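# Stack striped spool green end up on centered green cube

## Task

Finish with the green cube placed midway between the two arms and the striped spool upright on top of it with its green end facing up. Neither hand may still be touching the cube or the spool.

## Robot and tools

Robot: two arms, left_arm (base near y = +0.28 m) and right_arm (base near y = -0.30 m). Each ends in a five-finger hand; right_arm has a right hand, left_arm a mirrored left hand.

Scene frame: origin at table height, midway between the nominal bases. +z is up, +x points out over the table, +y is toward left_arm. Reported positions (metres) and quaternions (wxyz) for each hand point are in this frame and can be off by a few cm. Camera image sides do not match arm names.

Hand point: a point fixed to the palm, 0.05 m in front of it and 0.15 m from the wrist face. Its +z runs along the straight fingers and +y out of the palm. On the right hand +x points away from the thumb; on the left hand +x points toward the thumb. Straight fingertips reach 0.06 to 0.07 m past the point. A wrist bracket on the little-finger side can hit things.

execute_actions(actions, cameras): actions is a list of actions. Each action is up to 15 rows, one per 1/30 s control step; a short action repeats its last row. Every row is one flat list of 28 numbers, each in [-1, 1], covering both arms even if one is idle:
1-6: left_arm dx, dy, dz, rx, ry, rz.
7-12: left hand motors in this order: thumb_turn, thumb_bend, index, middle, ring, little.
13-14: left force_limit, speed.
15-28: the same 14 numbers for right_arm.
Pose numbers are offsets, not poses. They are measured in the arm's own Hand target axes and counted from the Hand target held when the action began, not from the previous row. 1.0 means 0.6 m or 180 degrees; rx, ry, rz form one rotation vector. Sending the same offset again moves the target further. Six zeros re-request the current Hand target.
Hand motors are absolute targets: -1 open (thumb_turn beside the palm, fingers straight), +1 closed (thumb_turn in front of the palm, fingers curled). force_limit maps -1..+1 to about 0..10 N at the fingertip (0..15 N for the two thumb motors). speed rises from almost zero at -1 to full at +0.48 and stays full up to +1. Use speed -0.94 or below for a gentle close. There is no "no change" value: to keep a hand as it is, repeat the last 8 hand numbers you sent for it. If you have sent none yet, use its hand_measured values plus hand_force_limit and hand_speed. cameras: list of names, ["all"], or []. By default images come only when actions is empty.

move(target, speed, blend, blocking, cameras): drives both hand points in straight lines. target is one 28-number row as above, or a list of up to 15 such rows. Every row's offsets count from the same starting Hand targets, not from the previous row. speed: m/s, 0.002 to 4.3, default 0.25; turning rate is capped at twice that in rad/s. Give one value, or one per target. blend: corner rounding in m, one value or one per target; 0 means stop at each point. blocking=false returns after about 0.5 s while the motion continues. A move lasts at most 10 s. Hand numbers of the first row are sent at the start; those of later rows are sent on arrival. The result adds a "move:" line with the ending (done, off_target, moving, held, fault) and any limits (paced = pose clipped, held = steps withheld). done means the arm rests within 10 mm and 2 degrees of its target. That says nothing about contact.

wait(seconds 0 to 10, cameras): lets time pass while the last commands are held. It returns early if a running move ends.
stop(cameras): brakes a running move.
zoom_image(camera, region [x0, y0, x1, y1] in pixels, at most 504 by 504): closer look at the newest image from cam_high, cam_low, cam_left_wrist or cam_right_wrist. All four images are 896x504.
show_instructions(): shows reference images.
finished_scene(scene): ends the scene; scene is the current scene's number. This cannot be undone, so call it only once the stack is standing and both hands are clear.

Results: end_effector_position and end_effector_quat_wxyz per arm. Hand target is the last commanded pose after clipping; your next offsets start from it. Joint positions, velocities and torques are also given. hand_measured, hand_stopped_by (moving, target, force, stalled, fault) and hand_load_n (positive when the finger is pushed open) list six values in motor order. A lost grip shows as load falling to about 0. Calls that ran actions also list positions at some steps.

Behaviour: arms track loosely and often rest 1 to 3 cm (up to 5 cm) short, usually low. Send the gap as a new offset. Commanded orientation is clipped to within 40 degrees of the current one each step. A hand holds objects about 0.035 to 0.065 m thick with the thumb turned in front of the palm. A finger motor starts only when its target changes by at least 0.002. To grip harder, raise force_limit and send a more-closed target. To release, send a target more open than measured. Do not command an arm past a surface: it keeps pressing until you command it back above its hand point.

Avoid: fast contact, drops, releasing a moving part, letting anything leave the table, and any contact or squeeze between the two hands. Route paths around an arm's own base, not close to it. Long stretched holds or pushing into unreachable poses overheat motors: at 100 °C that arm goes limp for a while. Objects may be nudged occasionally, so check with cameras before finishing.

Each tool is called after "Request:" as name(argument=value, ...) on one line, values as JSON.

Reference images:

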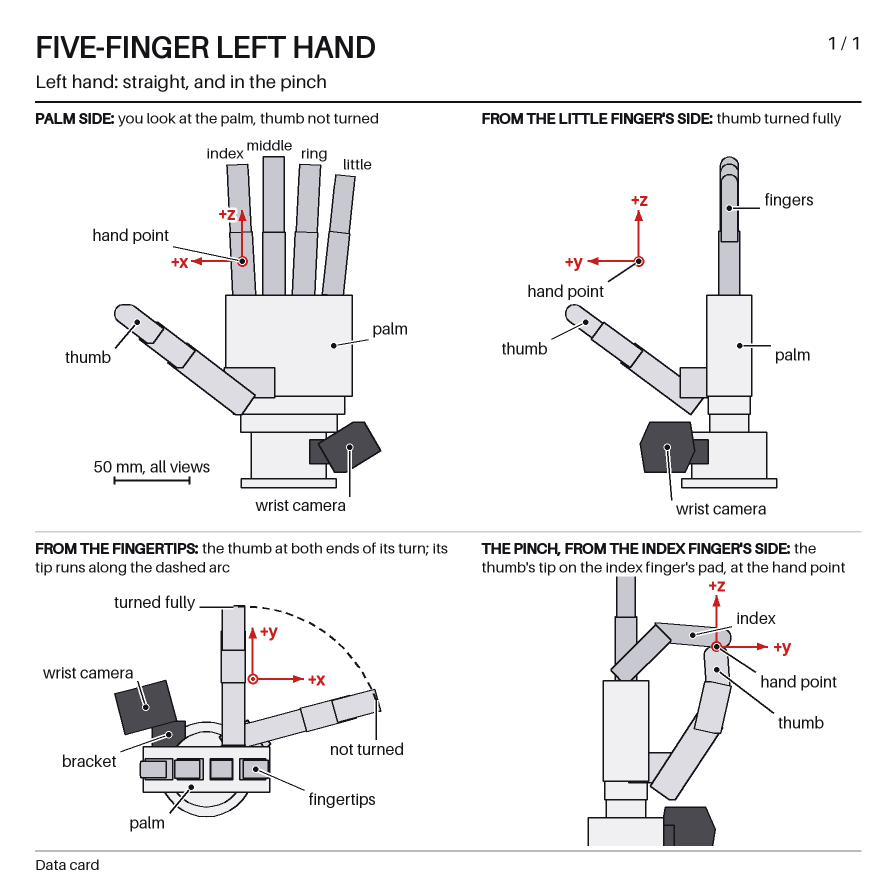

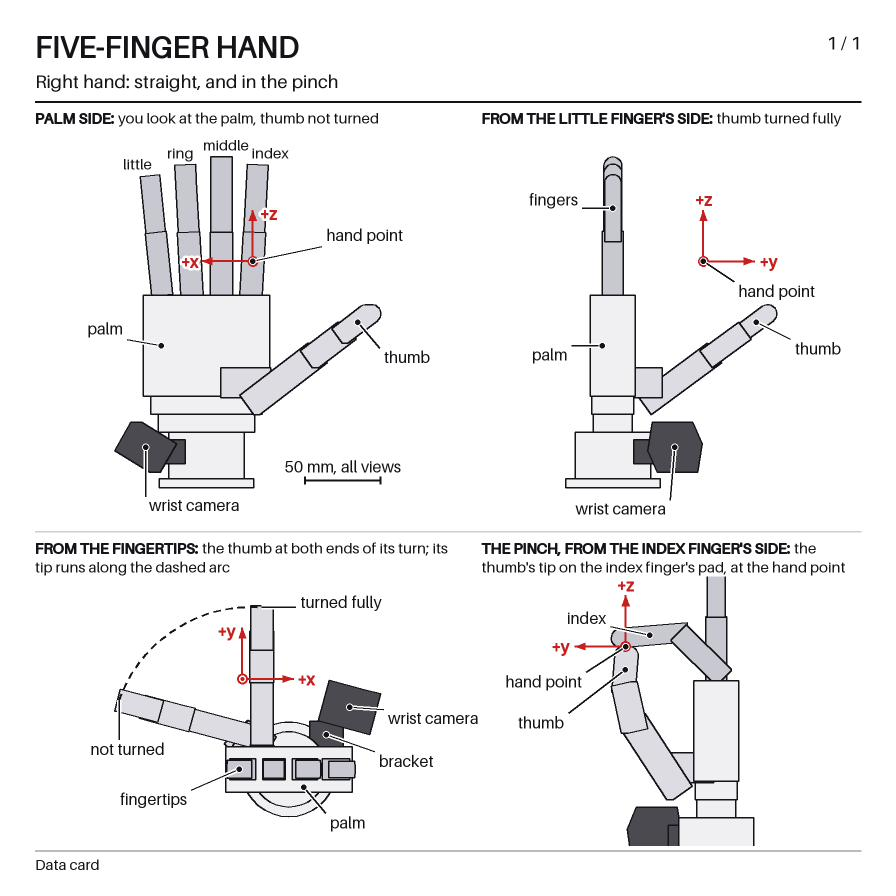

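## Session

Request:
execute_actions(actions=[])

Scene clock: 0.00 s.
left_arm: end_effector_position=(+0.0764, +0.1097, +0.2287) hand_measured=(-1.000, -1.000, -1.000, -1.000, -1.000, -1.000) hand_load_n=(+0.0, +0.0, +0.0, -0.5, +0.0, +0.0) hand_stopped_by=(target, target, target, target, target, target) hand_force_limit=0.00 hand_speed=-0.80 end_effector_quat_wxyz=(+0.006, +0.409, +0.912, -0.004) | right_arm: end_effector_position=(+0.3449, -0.4192, +0.1709) hand_measured=(-1.000, -1.000, -1.000, -1.000, -1.000, -1.000) hand_load_n=(+0.0, +0.0, +0.0, +0.0, +0.0, +0.0) hand_stopped_by=(target, target, target, target, target, target) hand_force_limit=0.00 hand_speed=-0.80 end_effector_quat_wxyz=(+0.425, +0.007, +0.903, +0.066)
Joint positions: left_arm=[-1.484 0.919 0.917 -1.556 -0.008 0.928] | right_arm=[-0.7 1.188 0.587 -0.291 -0.628 1.103]
Joint velocities: within noise
Joint torques (N m): no reading
Heat: left arm: hottest elbow 25 °C; right arm: hottest elbow 30 °C.
Hand target: left_arm +0.0768, +0.1046, +0.2344; +0.011, +0.409, +0.912, -0.011 | right_arm +0.3501, -0.4238, +0.1777; +0.431, +0.004, +0.900, +0.061

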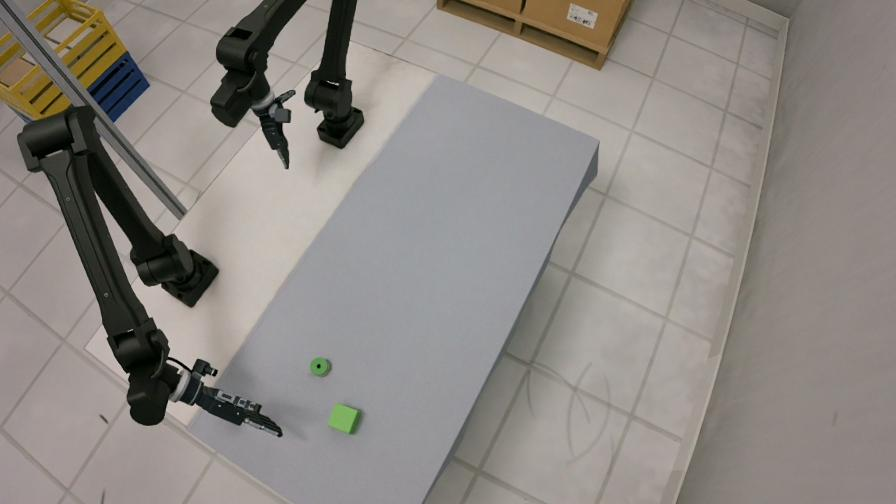

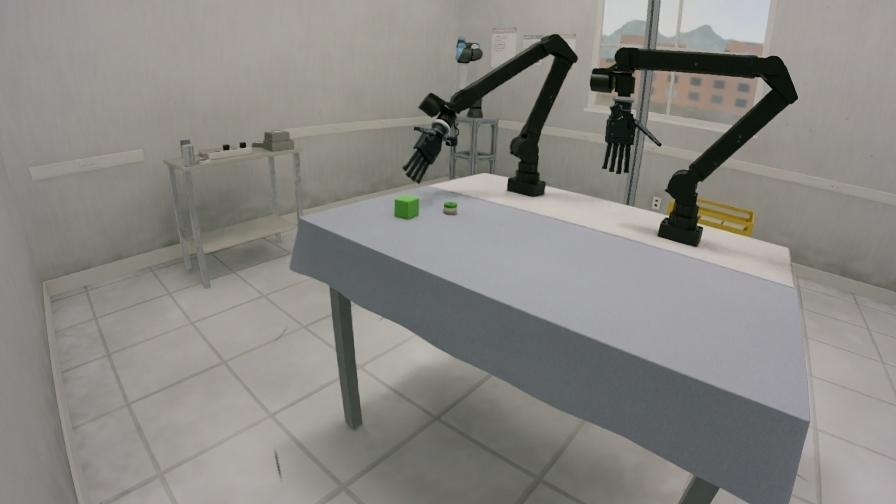

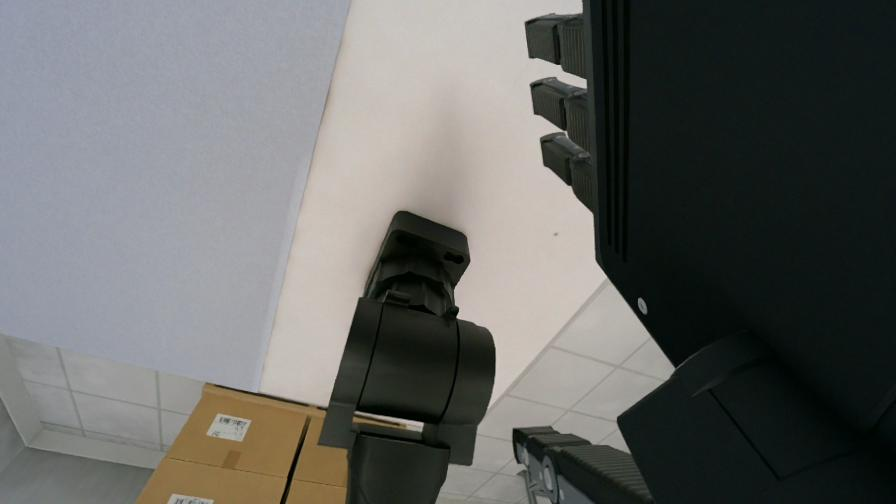

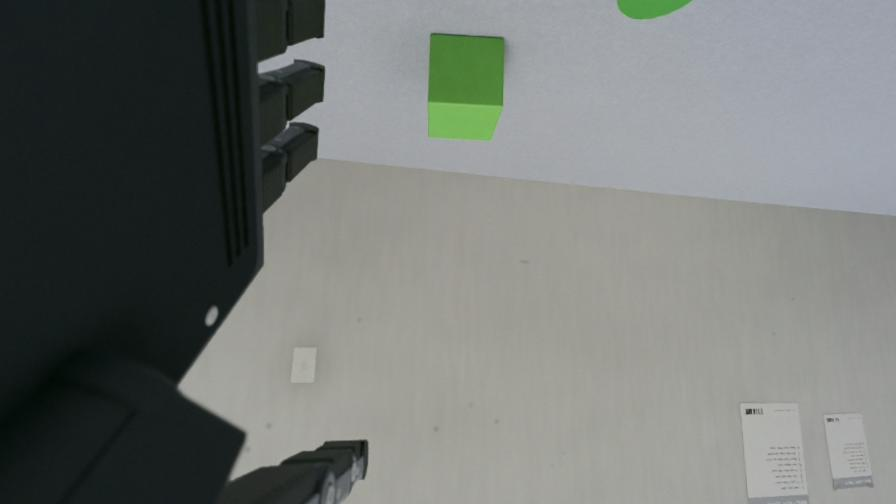

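Request:
zoom_image(camera="cam_high", region=[290, 340, 390, 450])

Request:
zoom_image(camera="cam_right_wrist", region=[400, 0, 700, 170])

Scaled by 4.582.

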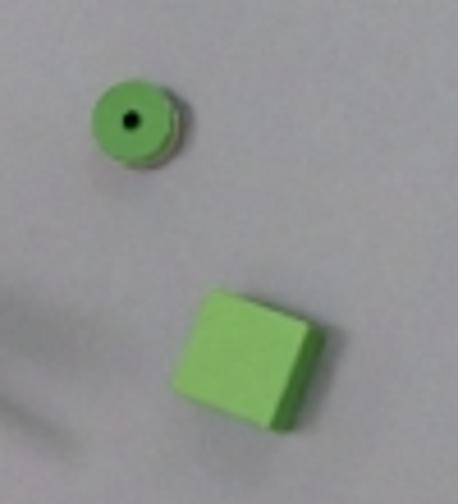

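Scaled by 1.680.

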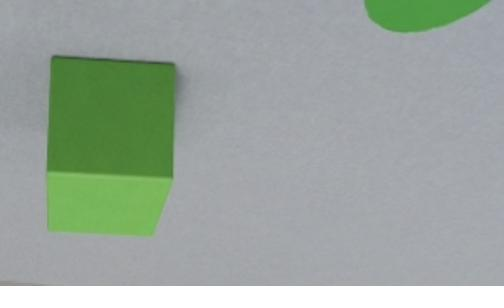

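Request:
move(target=[0,0,0,0,0,0,-1,-1,-1,-1,-1,-1,0.0,-0.8,-0.1335,0.0567,0.172,-0.0038,0.0102,-0.5432,1,-1,-0.5,-0.5,-1,-1,-0.2,-0.3], speed=0.2, cameras=["cam_high","cam_right_wrist"])

Scene clock: 80.47 s.
left_arm: end_effector_position=(+0.0764, +0.1097, +0.2287) hand_measured=(-1.000, -1.000, -1.000, -1.000, -1.000, -1.000) hand_load_n=(+0.0, +0.0, +0.0, +0.0, +0.0, +0.0) hand_stopped_by=(target, target, target, target, target, target) hand_force_limit=0.00 hand_speed=-0.80 end_effector_quat_wxyz=(+0.006, +0.409, +0.912, -0.004) | right_arm: end_effector_position=(+0.4617, -0.3847, +0.1698) hand_measured=(+1.000, -1.000, -0.500, -0.500, -1.000, -1.000) hand_load_n=(+0.0, +0.0, +0.0, +0.0, +0.0, +0.0) hand_stopped_by=(target, target, target, target, target, target) hand_force_limit=-0.20 hand_speed=-0.30 end_effector_quat_wxyz=(-0.315, +0.672, -0.612, +0.274)
Joint positions: left_arm=[-1.484 0.919 0.917 -1.556 -0.008 0.928] | right_arm=[-0.294 1.402 0.994 -0.348 -0.316 -0.262]
Joint torques (N m): left_arm=[0.91 -3.78 8.61 0.55 -0.02 0.03] | right_arm=[2.08 -9.47 14.17 1.22 -0.1 -0.03]
Heat: left arm: hottest elbow 31 °C; right arm: hottest elbow 36 °C.
Hand target: left_arm +0.0768, +0.1046, +0.2344; +0.011, +0.409, +0.912, -0.011 | right_arm +0.4790, -0.3838, +0.1796; -0.316, +0.679, -0.601, +0.280
Off the commanded pose: left_arm 0.008 m, 1 deg | right_arm 0.020 m, 2 deg.
move: off_target (right_arm)
Images, in order (width x height): cam_high 896x504, cam_right_wrist 896x504.

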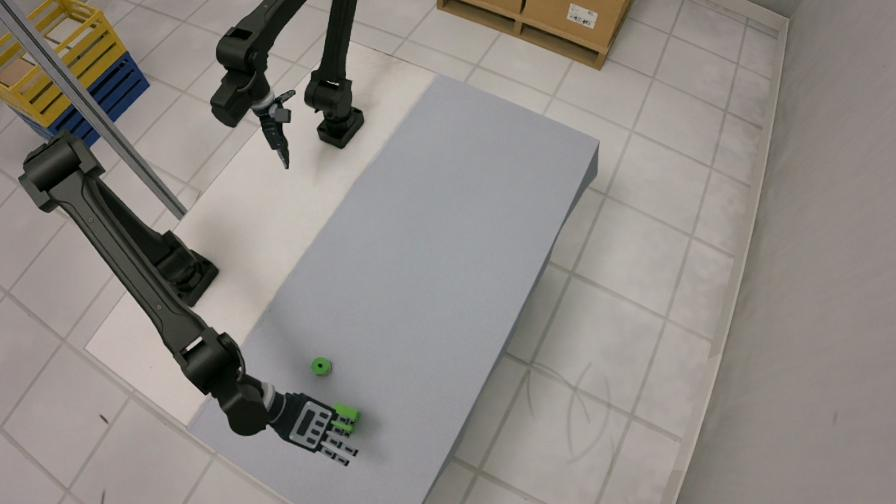

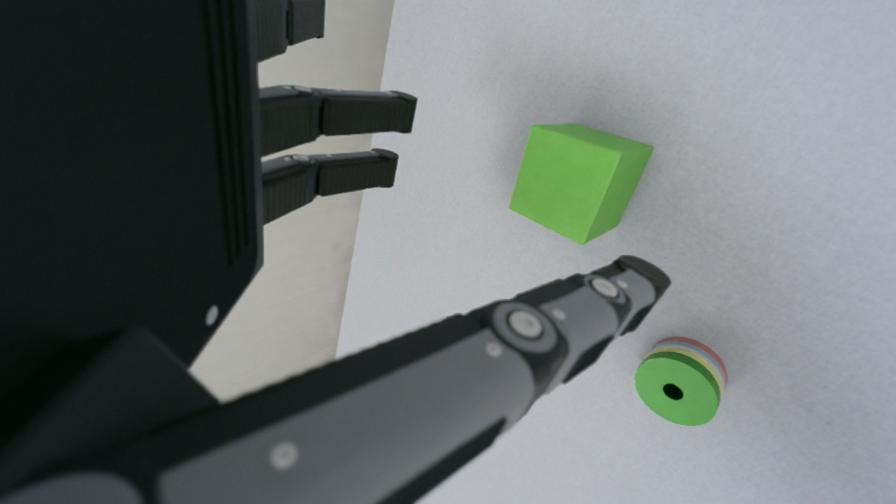

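Request:
move(target=[0,0,0,0,0,0,-1,-1,-1,-1,-1,-1,0.0,-0.8,-0.046,0.0131,0.1259,0,0,0,1,-1,-0.5,-0.5,-1,-1,-0.2,-0.3], speed=0.15, cameras=["cam_right_wrist"])

Scene clock: 115.27 s.
left_arm: end_effector_position=(+0.0764, +0.1097, +0.2287) hand_measured=(-1.000, -1.000, -1.000, -1.000, -1.000, -1.000) hand_load_n=(+0.0, +0.0, +0.0, +0.0, +0.0, +0.0) hand_stopped_by=(target, target, target, target, target, target) hand_force_limit=0.00 hand_speed=-0.80 end_effector_quat_wxyz=(+0.006, +0.409, +0.912, -0.004) | right_arm: end_effector_position=(+0.5052, -0.3530, +0.1150) hand_measured=(+1.000, -1.000, -0.500, -0.500, -1.000, -1.000) hand_load_n=(+0.0, +0.5, +0.0, +0.0, +0.0, +0.0) hand_stopped_by=(target, target, target, target, target, target) hand_force_limit=-0.20 hand_speed=-0.30 end_effector_quat_wxyz=(-0.306, +0.682, -0.607, +0.269)
Joint positions: left_arm=[-1.484 0.919 0.917 -1.556 -0.008 0.928] | right_arm=[-0.197 1.564 1.02 -0.215 -0.245 -0.22]
Joint torques (N m): left_arm=[0.73 -3.78 8.64 0.59 -0.03 0.03] | right_arm=[1.9 -11.11 13.26 2.14 -0.04 0.23]
Heat: left arm: hottest elbow 32 °C; right arm: hottest elbow 43 °C.
Hand target: left_arm +0.0768, +0.1046, +0.2344; +0.011, +0.409, +0.912, -0.011 | right_arm +0.5280, -0.3501, +0.1248; -0.316, +0.679, -0.601, +0.280
Off the commanded pose: left_arm 0.008 m, 1 deg | right_arm 0.025 m, 2 deg.
move: off_target (right_arm)
Images, in order (width x height): cam_right_wrist 896x504.

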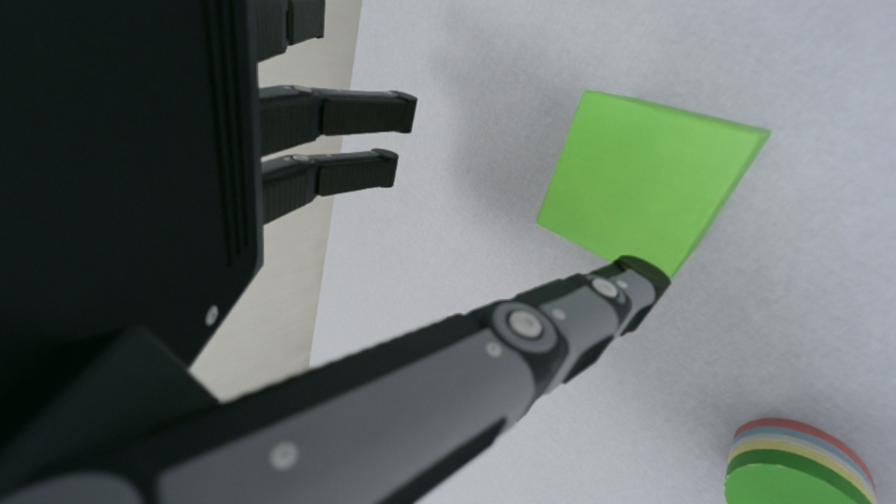

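Request:
move(target=[0,0,0,0,0,0,-1,-1,-1,-1,-1,-1,0.0,-0.8,0.0103,0.0845,0.0212,0,0,0,1,-1,-0.5,-0.5,-1,-1,-0.2,-0.3], speed=0.12, cameras=["cam_right_wrist"])

Scene clock: 152.67 s.
left_arm: end_effector_position=(+0.0764, +0.1097, +0.2287) hand_measured=(-1.000, -1.000, -1.000, -1.000, -1.000, -1.000) hand_load_n=(+0.0, +0.0, +0.0, +0.0, +0.0, +0.0) hand_stopped_by=(target, target, target, target, target, target) hand_force_limit=0.00 hand_speed=-0.80 end_effector_quat_wxyz=(+0.006, +0.409, +0.912, -0.004) | right_arm: end_effector_position=(+0.5065, -0.3503, +0.0894) hand_measured=(+1.000, -1.000, -0.500, -0.500, -1.000, -1.000) hand_load_n=(+0.0, +0.0, +0.0, +0.0, +0.0, +0.0) hand_stopped_by=(target, target, target, target, target, target) hand_force_limit=-0.20 hand_speed=-0.30 end_effector_quat_wxyz=(-0.321, +0.680, -0.597, +0.281)
Joint positions: left_arm=[-1.484 0.919 0.917 -1.556 -0.008 0.928] | right_arm=[-0.197 1.597 0.959 -0.081 -0.26 -0.219]
Joint torques (N m): left_arm=[0.56 -3.78 8.61 0.55 -0.01 0.04] | right_arm=[-0.15 -11.46 8.44 2.25 -0.27 0.01]
Heat: left arm: hottest elbow 32 °C; right arm: hottest elbow 40 °C.
Hand target: left_arm +0.0768, +0.1046, +0.2344; +0.011, +0.409, +0.912, -0.011 | right_arm +0.5060, -0.3589, +0.0779; -0.316, +0.679, -0.601, +0.280
Off the commanded pose: left_arm 0.008 m, 1 deg | right_arm 0.014 m, 1 deg.
move: off_target (right_arm)
Images, in order (width x height): cam_right_wrist 896x504.

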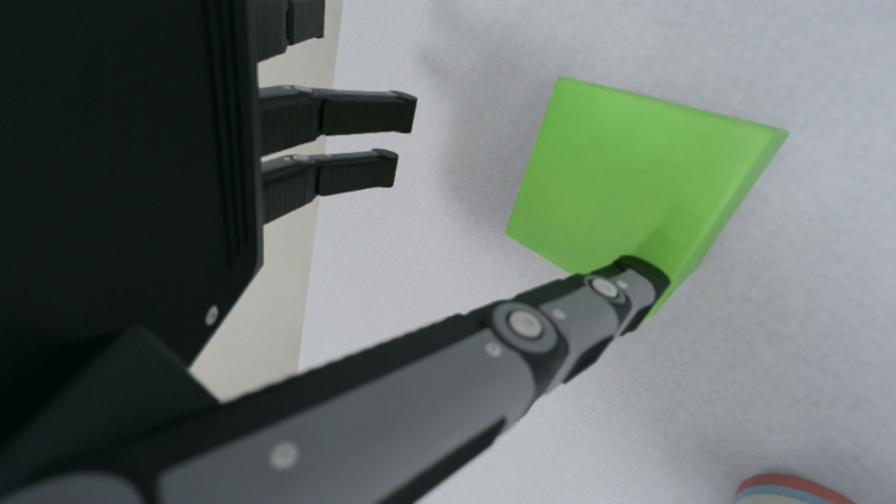

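Request:
move(target=[0,0,0,0,0,0,-1,-1,-1,-1,-1,-1,0.0,-0.8,0.0085,0.0005,-0.0447,0,0,0,1,-1,-0.5,-0.5,-1,-1,-0.2,-0.3], speed=0.12, cameras=["cam_high","cam_low","cam_right_wrist"])

Request:
zoom_image(camera="cam_low", region=[370, 140, 470, 240])

Scene clock: 178.23 s.
left_arm: end_effector_position=(+0.0764, +0.1097, +0.2287) hand_measured=(-1.000, -1.000, -1.000, -1.000, -1.000, -1.000) hand_load_n=(+0.0, +0.0, +0.5, +0.0, +0.0, +0.0) hand_stopped_by=(target, target, target, target, target, target) hand_force_limit=0.00 hand_speed=-0.80 end_effector_quat_wxyz=(+0.006, +0.409, +0.912, -0.004) | right_arm: end_effector_position=(+0.4919, -0.3594, +0.0953) hand_measured=(+1.000, -1.000, -0.500, -0.500, -1.000, -1.000) hand_load_n=(+0.0, +0.0, +0.0, +0.0, +0.0, +0.0) hand_stopped_by=(target, target, target, target, target, target) hand_force_limit=-0.20 hand_speed=-0.30 end_effector_quat_wxyz=(-0.321, +0.678, -0.599, +0.280)
Joint positions: left_arm=[-1.484 0.919 0.917 -1.556 -0.008 0.928] | right_arm=[-0.224 1.559 0.933 -0.099 -0.28 -0.233]
Joint torques (N m): left_arm=[0.67 -3.72 8.61 0.59 -0.02 0.04] | right_arm=[-0.03 -13.33 8.21 1.18 -0.28 -0.03]
Heat: left arm: hottest elbow 32 °C; right arm: hottest elbow 38 °C.
Hand target: left_arm +0.0768, +0.1046, +0.2344; +0.011, +0.409, +0.912, -0.011 | right_arm +0.4861, -0.3665, +0.0950; -0.316, +0.679, -0.601, +0.280
Off the commanded pose: left_arm 0.008 m, 1 deg | right_arm 0.009 m, 1 deg.
move: done
Images, in order (width x height): cam_high 896x504, cam_low 896x504, cam_right_wrist 896x504.

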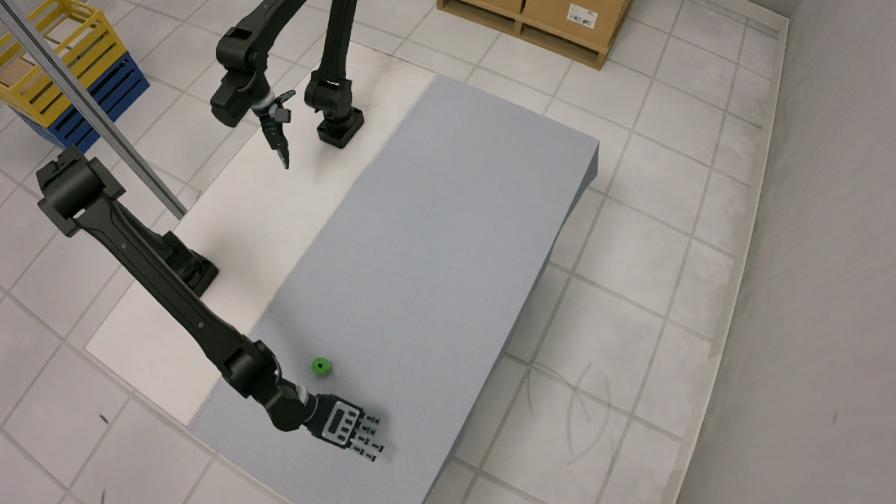

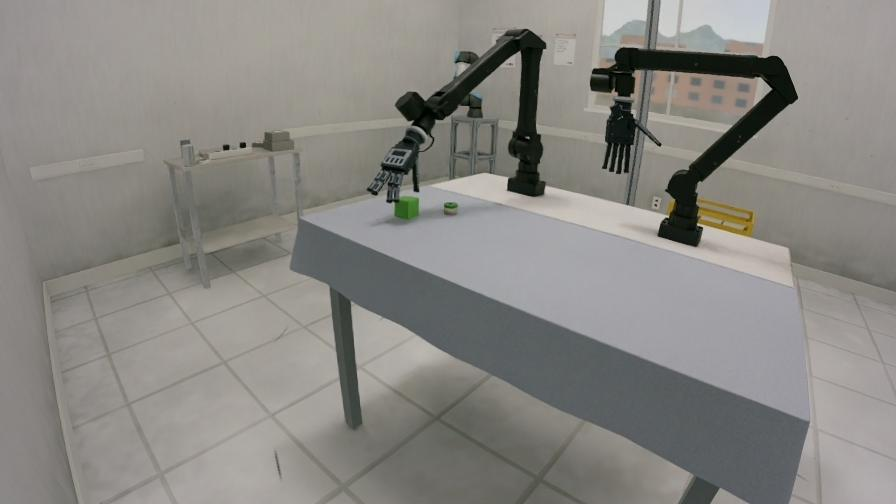

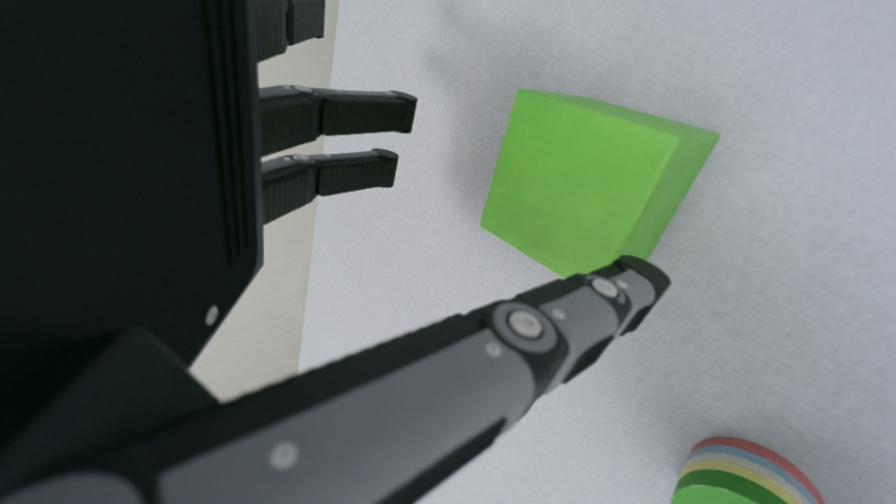

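Scaled by 5.040.

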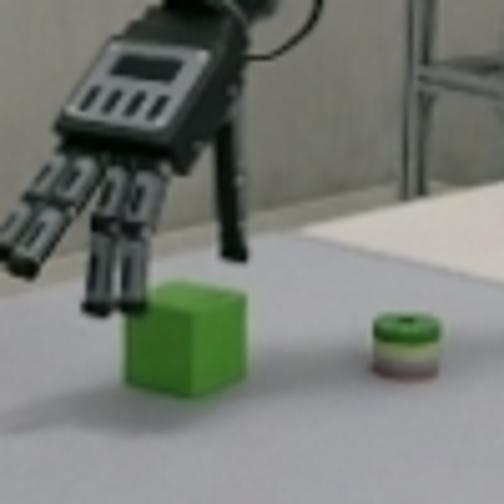

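Request:
move(target=[0,0,0,0,0,0,-1,-1,-1,-1,-1,-1,0.0,-0.8,0.0015,0.0478,0.0337,0,0,0,1,-1,-0.5,-0.5,-1,-1,-0.2,-0.3], speed=0.12, cameras=["cam_low","cam_right_wrist"])

Request:
zoom_image(camera="cam_low", region=[370, 140, 470, 240])

Scene clock: 195.47 s.
left_arm: end_effector_position=(+0.0764, +0.1097, +0.2287) hand_measured=(-1.000, -1.000, -1.000, -1.000, -1.000, -1.000) hand_load_n=(+0.0, +0.0, +0.0, +0.0, +0.0, +0.0) hand_stopped_by=(target, target, target, target, target, target) hand_force_limit=0.00 hand_speed=-0.80 end_effector_quat_wxyz=(+0.006, +0.409, +0.912, -0.004) | right_arm: end_effector_position=(+0.4856, -0.3593, +0.0733) hand_measured=(+1.000, -1.000, -0.500, -0.500, -1.000, -1.000) hand_load_n=(+0.0, +0.0, +0.0, +0.0, +0.0, +0.0) hand_stopped_by=(target, target, target, target, target, target) hand_force_limit=-0.20 hand_speed=-0.30 end_effector_quat_wxyz=(-0.322, +0.678, -0.597, +0.282)
Joint positions: left_arm=[-1.484 0.919 0.917 -1.556 -0.008 0.928] | right_arm=[-0.228 1.583 0.887 -0.023 -0.283 -0.237]
Joint torques (N m): left_arm=[0.56 -3.78 8.57 0.51 -0.01 0.03] | right_arm=[-0.15 -10.81 7.9 2.19 -0.29 -0.03]
Heat: left arm: hottest elbow 32 °C; right arm: hottest elbow 38 °C.
Hand target: left_arm +0.0768, +0.1046, +0.2344; +0.011, +0.409, +0.912, -0.011 | right_arm +0.4833, -0.3677, +0.0601; -0.316, +0.679, -0.601, +0.280
Off the commanded pose: left_arm 0.008 m, 1 deg | right_arm 0.016 m, 1 deg.
move: off_target (right_arm)
Images, in order (width x height): cam_low 896x504, cam_right_wrist 896x504.

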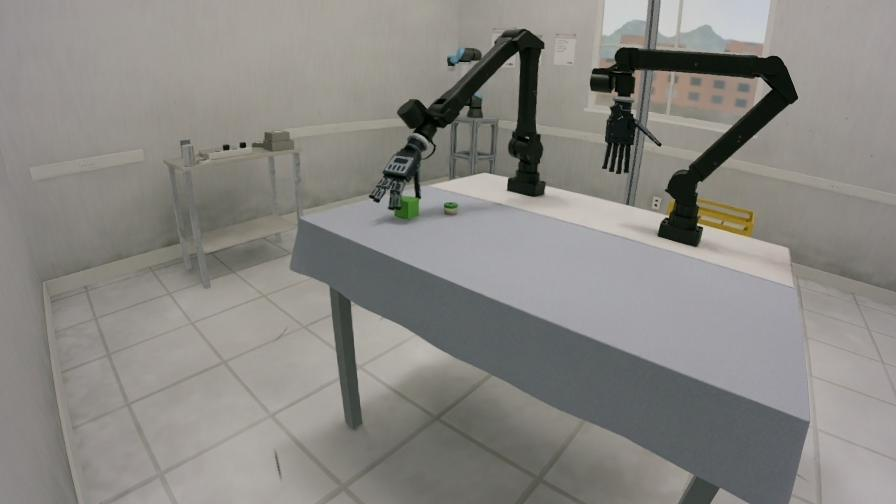

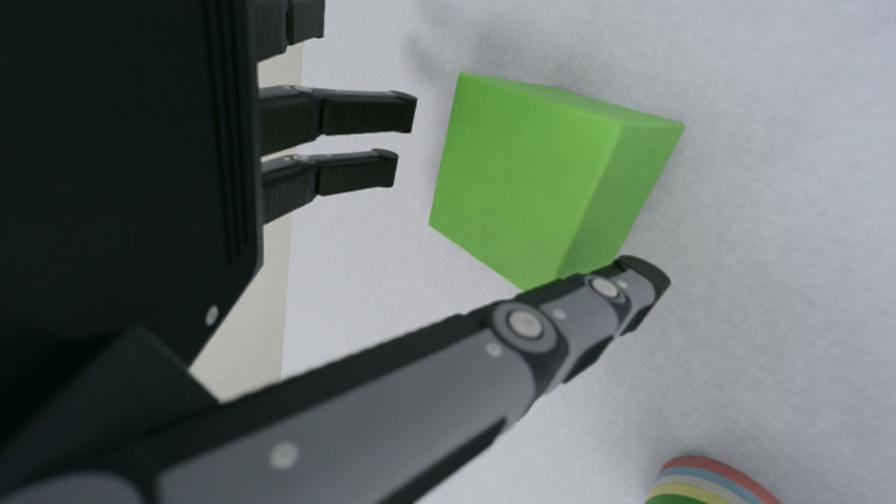

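Scaled by 5.040.

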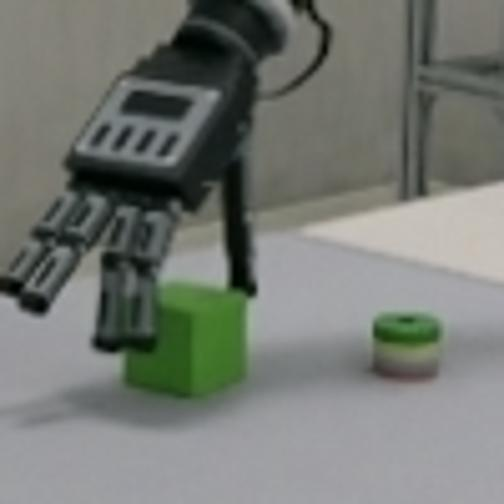

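Request:
move(target=[0,0,0,0,0,0,-1,-1,-1,-1,-1,-1,0.0,-0.8,0.0083,0.0166,0.0139,0,0,0,1,-1,-0.5,-0.5,-1,-1,-0.2,-0.3], speed=0.12, cameras=["cam_low","cam_right_wrist"])

Request:
zoom_image(camera="cam_low", region=[370, 140, 470, 240])

Scene clock: 215.80 s.
left_arm: end_effector_position=(+0.0764, +0.1097, +0.2287) hand_measured=(-1.000, -1.000, -1.000, -1.000, -1.000, -1.000) hand_load_n=(+0.0, +0.0, +0.0, +0.0, +0.0, +0.0) hand_stopped_by=(target, target, target, target, target, target) hand_force_limit=0.00 hand_speed=-0.80 end_effector_quat_wxyz=(+0.006, +0.409, +0.912, -0.004) | right_arm: end_effector_position=(+0.4867, -0.3646, +0.0606) hand_measured=(+1.000, -1.000, -0.500, -0.500, -1.000, -1.000) hand_load_n=(+0.0, +0.0, +0.0, +0.0, +0.0, +0.0) hand_stopped_by=(target, target, target, target, target, target) hand_force_limit=-0.20 hand_speed=-0.30 end_effector_quat_wxyz=(-0.322, +0.678, -0.597, +0.282)
Joint positions: left_arm=[-1.484 0.919 0.917 -1.556 -0.008 0.928] | right_arm=[-0.238 1.613 0.88 0.011 -0.291 -0.244]
Joint torques (N m): left_arm=[0.67 -3.55 8.58 0.61 -0.04 0.02] | right_arm=[-0.09 -10.87 7.66 2.22 -0.29 -0.03]
Heat: left arm: hottest elbow 32 °C; right arm: hottest elbow 37 °C.
Hand target: left_arm +0.0768, +0.1046, +0.2344; +0.011, +0.409, +0.912, -0.011 | right_arm +0.4839, -0.3726, +0.0470; -0.316, +0.679, -0.601, +0.280
Off the commanded pose: left_arm 0.008 m, 1 deg | right_arm 0.016 m, 1 deg.
move: off_target (right_arm)
Images, in order (width x height): cam_low 896x504, cam_right_wrist 896x504.

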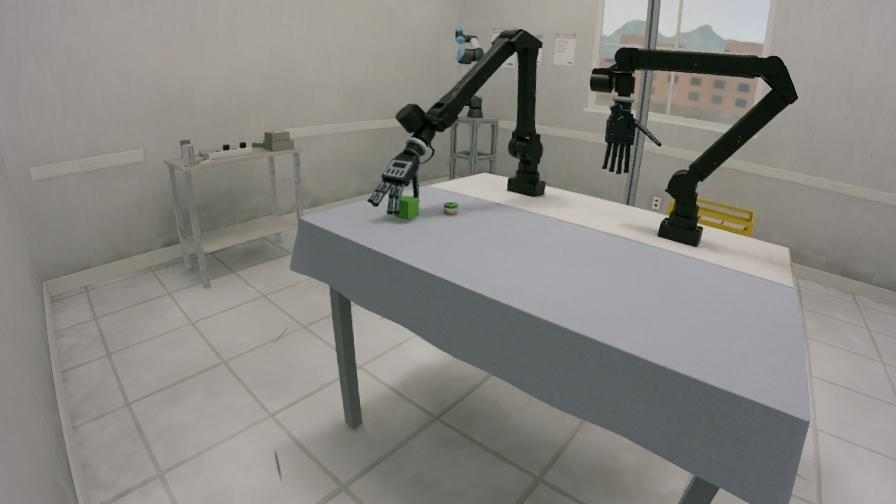

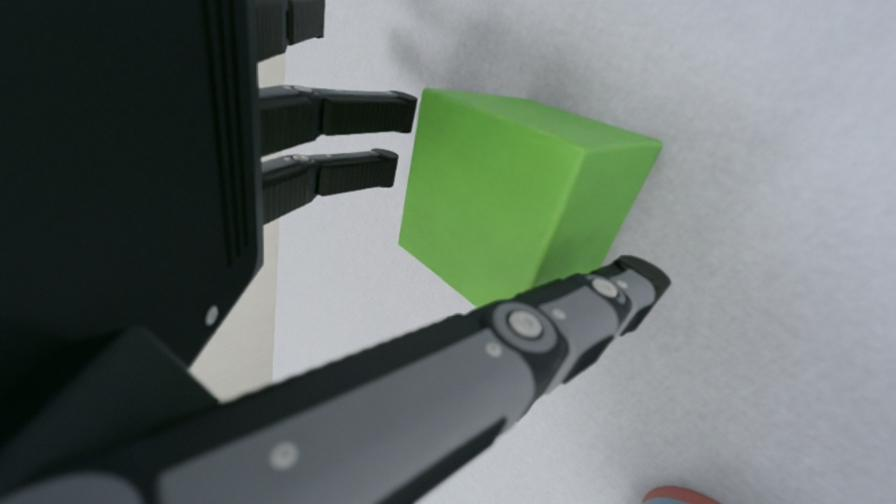

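Scaled by 5.040.

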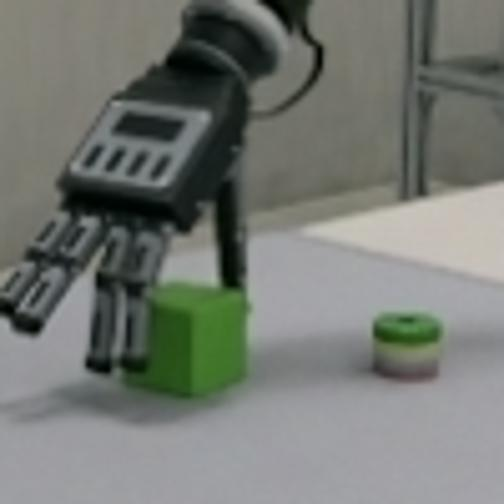

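Request:
move(target=[0,0,0,0,0,0,-1,-1,-1,-1,-1,-1,0.0,-0.8,0,0,0,0,0,0,1,-1,0.4,0.4,-1,-1,-0.2,-0.88], cameras=["cam_low","cam_right_wrist"])

Request:
zoom_image(camera="cam_low", region=[370, 140, 470, 240])

Scene clock: 235.63 s.
left_arm: end_effector_position=(+0.0764, +0.1097, +0.2287) hand_measured=(-1.000, -1.000, -1.000, -1.000, -1.000, -1.000) hand_load_n=(+0.0, -0.5, +0.0, +0.0, +0.0, +0.0) hand_stopped_by=(target, target, target, target, target, target) hand_force_limit=0.00 hand_speed=-0.80 end_effector_quat_wxyz=(+0.006, +0.409, +0.912, -0.004) | right_arm: end_effector_position=(+0.4870, -0.3647, +0.0608) hand_measured=(+1.000, -1.000, +0.110, +0.066, -1.000, -1.000) hand_load_n=(-1.0, +1.0, +6.0, +3.5, +0.0, +0.0) hand_stopped_by=(target, target, force, force, target, target) hand_force_limit=-0.20 hand_speed=-0.88 end_effector_quat_wxyz=(-0.323, +0.678, -0.597, +0.283)
Joint positions: left_arm=[-1.484 0.919 0.917 -1.556 -0.008 0.928] | right_arm=[-0.238 1.613 0.88 0.012 -0.291 -0.245]
Joint torques (N m): left_arm=[0.67 -3.72 8.59 0.55 -0.02 0.05] | right_arm=[-0.09 -10.93 7.66 2.14 -0.28 -0.02]
Heat: left arm: hottest elbow 33 °C; right arm: hottest elbow 36 °C.
Hand target: left_arm +0.0768, +0.1046, +0.2344; +0.011, +0.409, +0.912, -0.011 | right_arm +0.4839, -0.3726, +0.0470; -0.316, +0.679, -0.601, +0.280
Off the commanded pose: left_arm 0.008 m, 1 deg | right_arm 0.016 m, 1 deg.
move: off_target (right_arm)
Images, in order (width x height): cam_low 896x504, cam_right_wrist 896x504.

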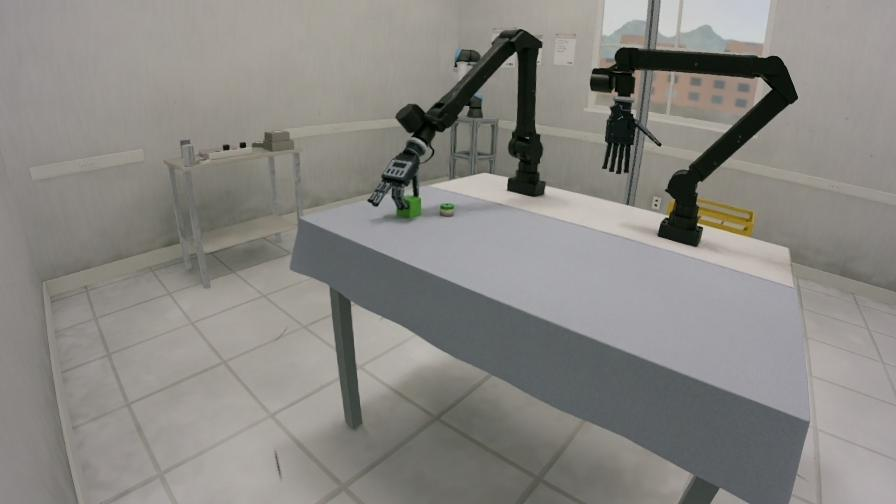

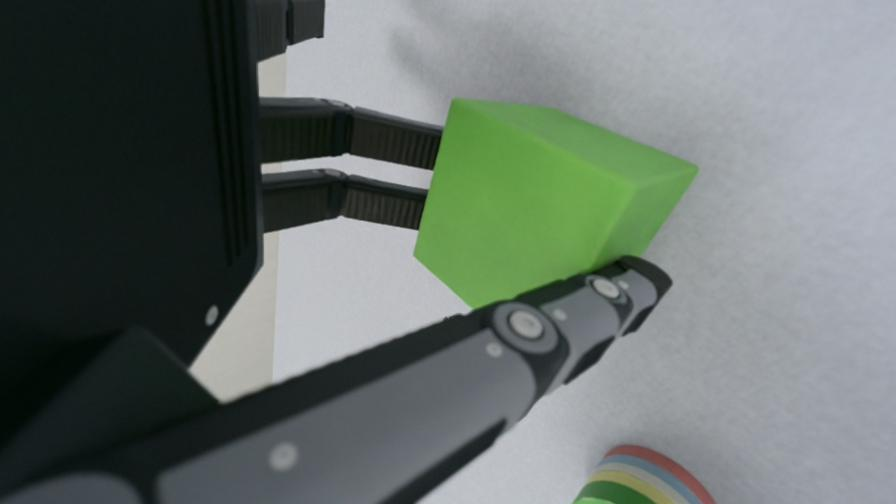

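Scaled by 5.040.

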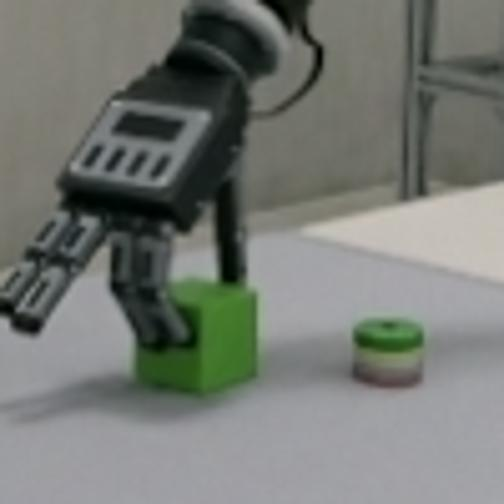

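Request:
move(target=[[0,0,0,0,0,0,-1,-1,-1,-1,-1,-1,0.0,-0.8,0,-0.1915,-0.1608,0,0,0,1,-1,0.4,0.4,-1,-1,-0.2,-0.88],[0,0,0,0,0,0,-1,-1,-1,-1,-1,-1,0.0,-0.8,-0.6317,0.0582,-0.3363,0,-0.1106,-0.0929,1,-1,0.4,0.4,-1,-1,-0.2,-0.88]], speed=[0.12,0.18], blend=[0.05,0], cameras=["cam_high","cam_low","cam_right_wrist"])

Scene clock: 263.17 s.
left_arm: end_effector_position=(+0.0764, +0.1097, +0.2287) hand_measured=(-1.000, -1.000, -1.000, -1.000, -1.000, -1.000) hand_load_n=(+0.0, +0.0, +0.0, +0.0, +0.0, +0.0) hand_stopped_by=(target, target, target, target, target, target) hand_force_limit=0.00 hand_speed=-0.80 end_effector_quat_wxyz=(+0.006, +0.409, +0.912, -0.004) | right_arm: end_effector_position=(+0.2624, -0.0254, +0.1513) hand_measured=(+1.000, -1.000, +0.110, +0.066, -1.000, -1.000) hand_load_n=(-1.0, +1.0, +6.5, +3.5, +0.0, +0.0) hand_stopped_by=(target, target, force, force, target, target) hand_force_limit=-0.20 hand_speed=-0.88 end_effector_quat_wxyz=(-0.366, +0.798, -0.433, +0.204)
Joint positions: left_arm=[-1.484 0.919 0.917 -1.556 -0.008 0.928] | right_arm=[0.686 1.069 0.66 -0.301 0.083 0.06]
Joint torques (N m): left_arm=[0.97 -3.49 8.69 0.59 -0.03 0.06] | right_arm=[2.02 -5.54 9.99 2.35 0.17 0.23]
Heat: left arm: hottest elbow 33 °C; right arm: hottest elbow 35 °C.
Hand target: left_arm +0.0768, +0.1046, +0.2344; +0.011, +0.409, +0.912, -0.011 | right_arm +0.2621, -0.0179, +0.1502; -0.371, +0.797, -0.433, +0.201
Off the commanded pose: left_arm 0.008 m, 1 deg | right_arm 0.007 m, 1 deg.
move: done
Images, in order (width x height): cam_high 896x504, cam_low 896x504, cam_right_wrist 896x504.

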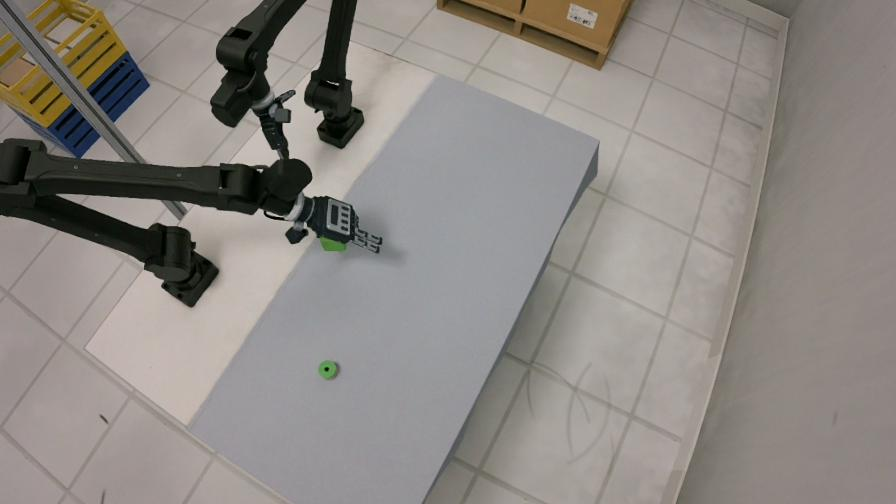

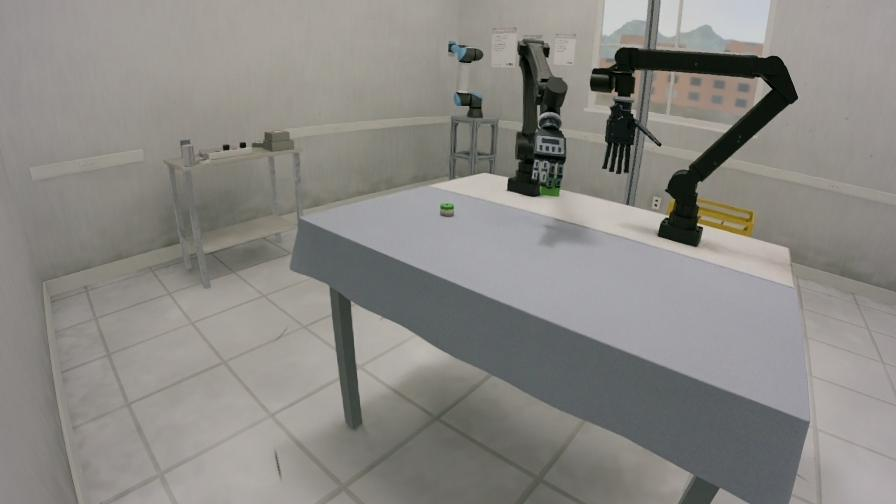

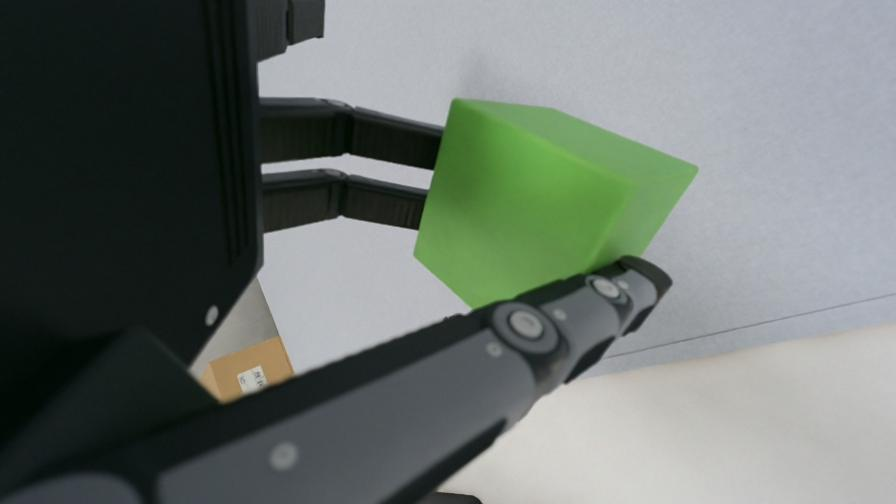

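Request:
move(target=[0,0,0,0,0,0,-1,-1,-1,-1,-1,-1,0.0,-0.8,-0.0048,0.0592,0.0798,0,0,0,1,-1,0.4,0.4,-1,-1,-0.2,-0.88], speed=0.15, cameras=["cam_high","cam_low"])

Request:
zoom_image(camera="cam_low", region=[520, 170, 590, 240])

Scene clock: 295.17 s.
left_arm: end_effector_position=(+0.0764, +0.1097, +0.2287) hand_measured=(-1.000, -1.000, -1.000, -1.000, -1.000, -1.000) hand_load_n=(+0.0, +0.0, +0.0, +0.0, +0.0, +0.0) hand_stopped_by=(target, target, target, target, target, target) hand_force_limit=0.00 hand_speed=-0.80 end_effector_quat_wxyz=(+0.006, +0.409, +0.912, -0.004) | right_arm: end_effector_position=(+0.2736, -0.0160, +0.0941) hand_measured=(+1.000, -1.000, +0.110, +0.066, -1.000, -1.000) hand_load_n=(-0.5, +1.0, +6.5, +3.5, +0.0, +0.0) hand_stopped_by=(target, target, force, force, target, target) hand_force_limit=-0.20 hand_speed=-0.88 end_effector_quat_wxyz=(-0.366, +0.797, -0.434, +0.204)
Joint positions: left_arm=[-1.484 0.919 0.917 -1.556 -0.008 0.928] | right_arm=[0.688 1.216 0.591 -0.084 0.086 0.063]
Joint torques (N m): left_arm=[0.73 -3.96 8.61 0.51 -0.02 0.04] | right_arm=[2.14 -6.42 8.95 2.39 0.18 0.24]
Heat: left arm: hottest elbow 33 °C; right arm: hottest elbow 37 °C.
Hand target: left_arm +0.0768, +0.1046, +0.2344; +0.011, +0.409, +0.912, -0.011 | right_arm +0.2721, -0.0080, +0.0922; -0.371, +0.796, -0.433, +0.201
Off the commanded pose: left_arm 0.008 m, 1 deg | right_arm 0.008 m, 1 deg.
move: done
Images, in order (width x height): cam_high 896x504, cam_low 896x504.

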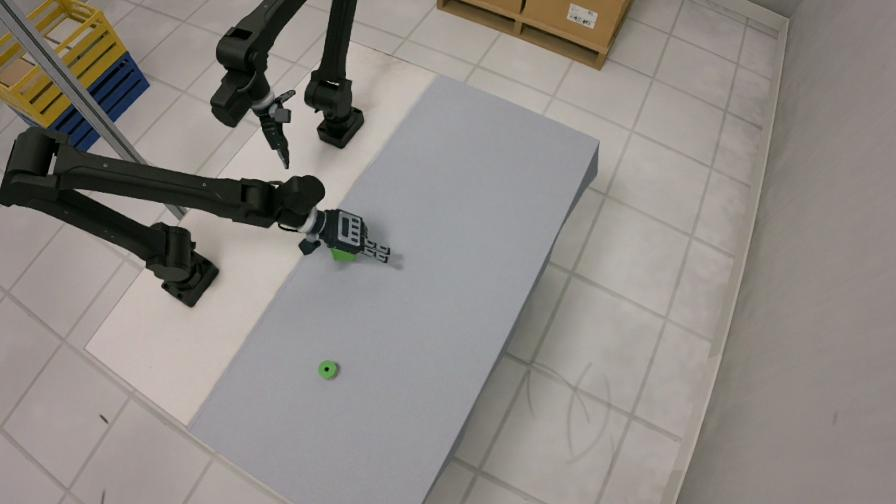

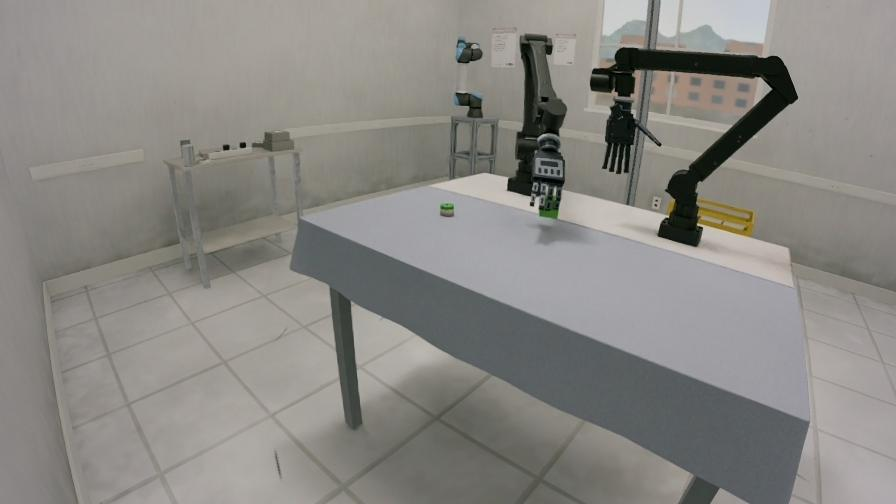

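Scaled by 7.200.

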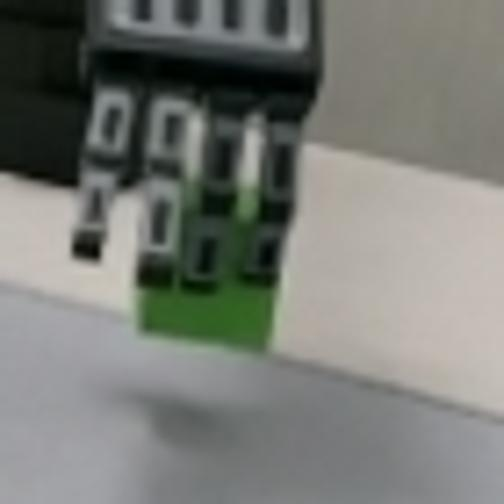

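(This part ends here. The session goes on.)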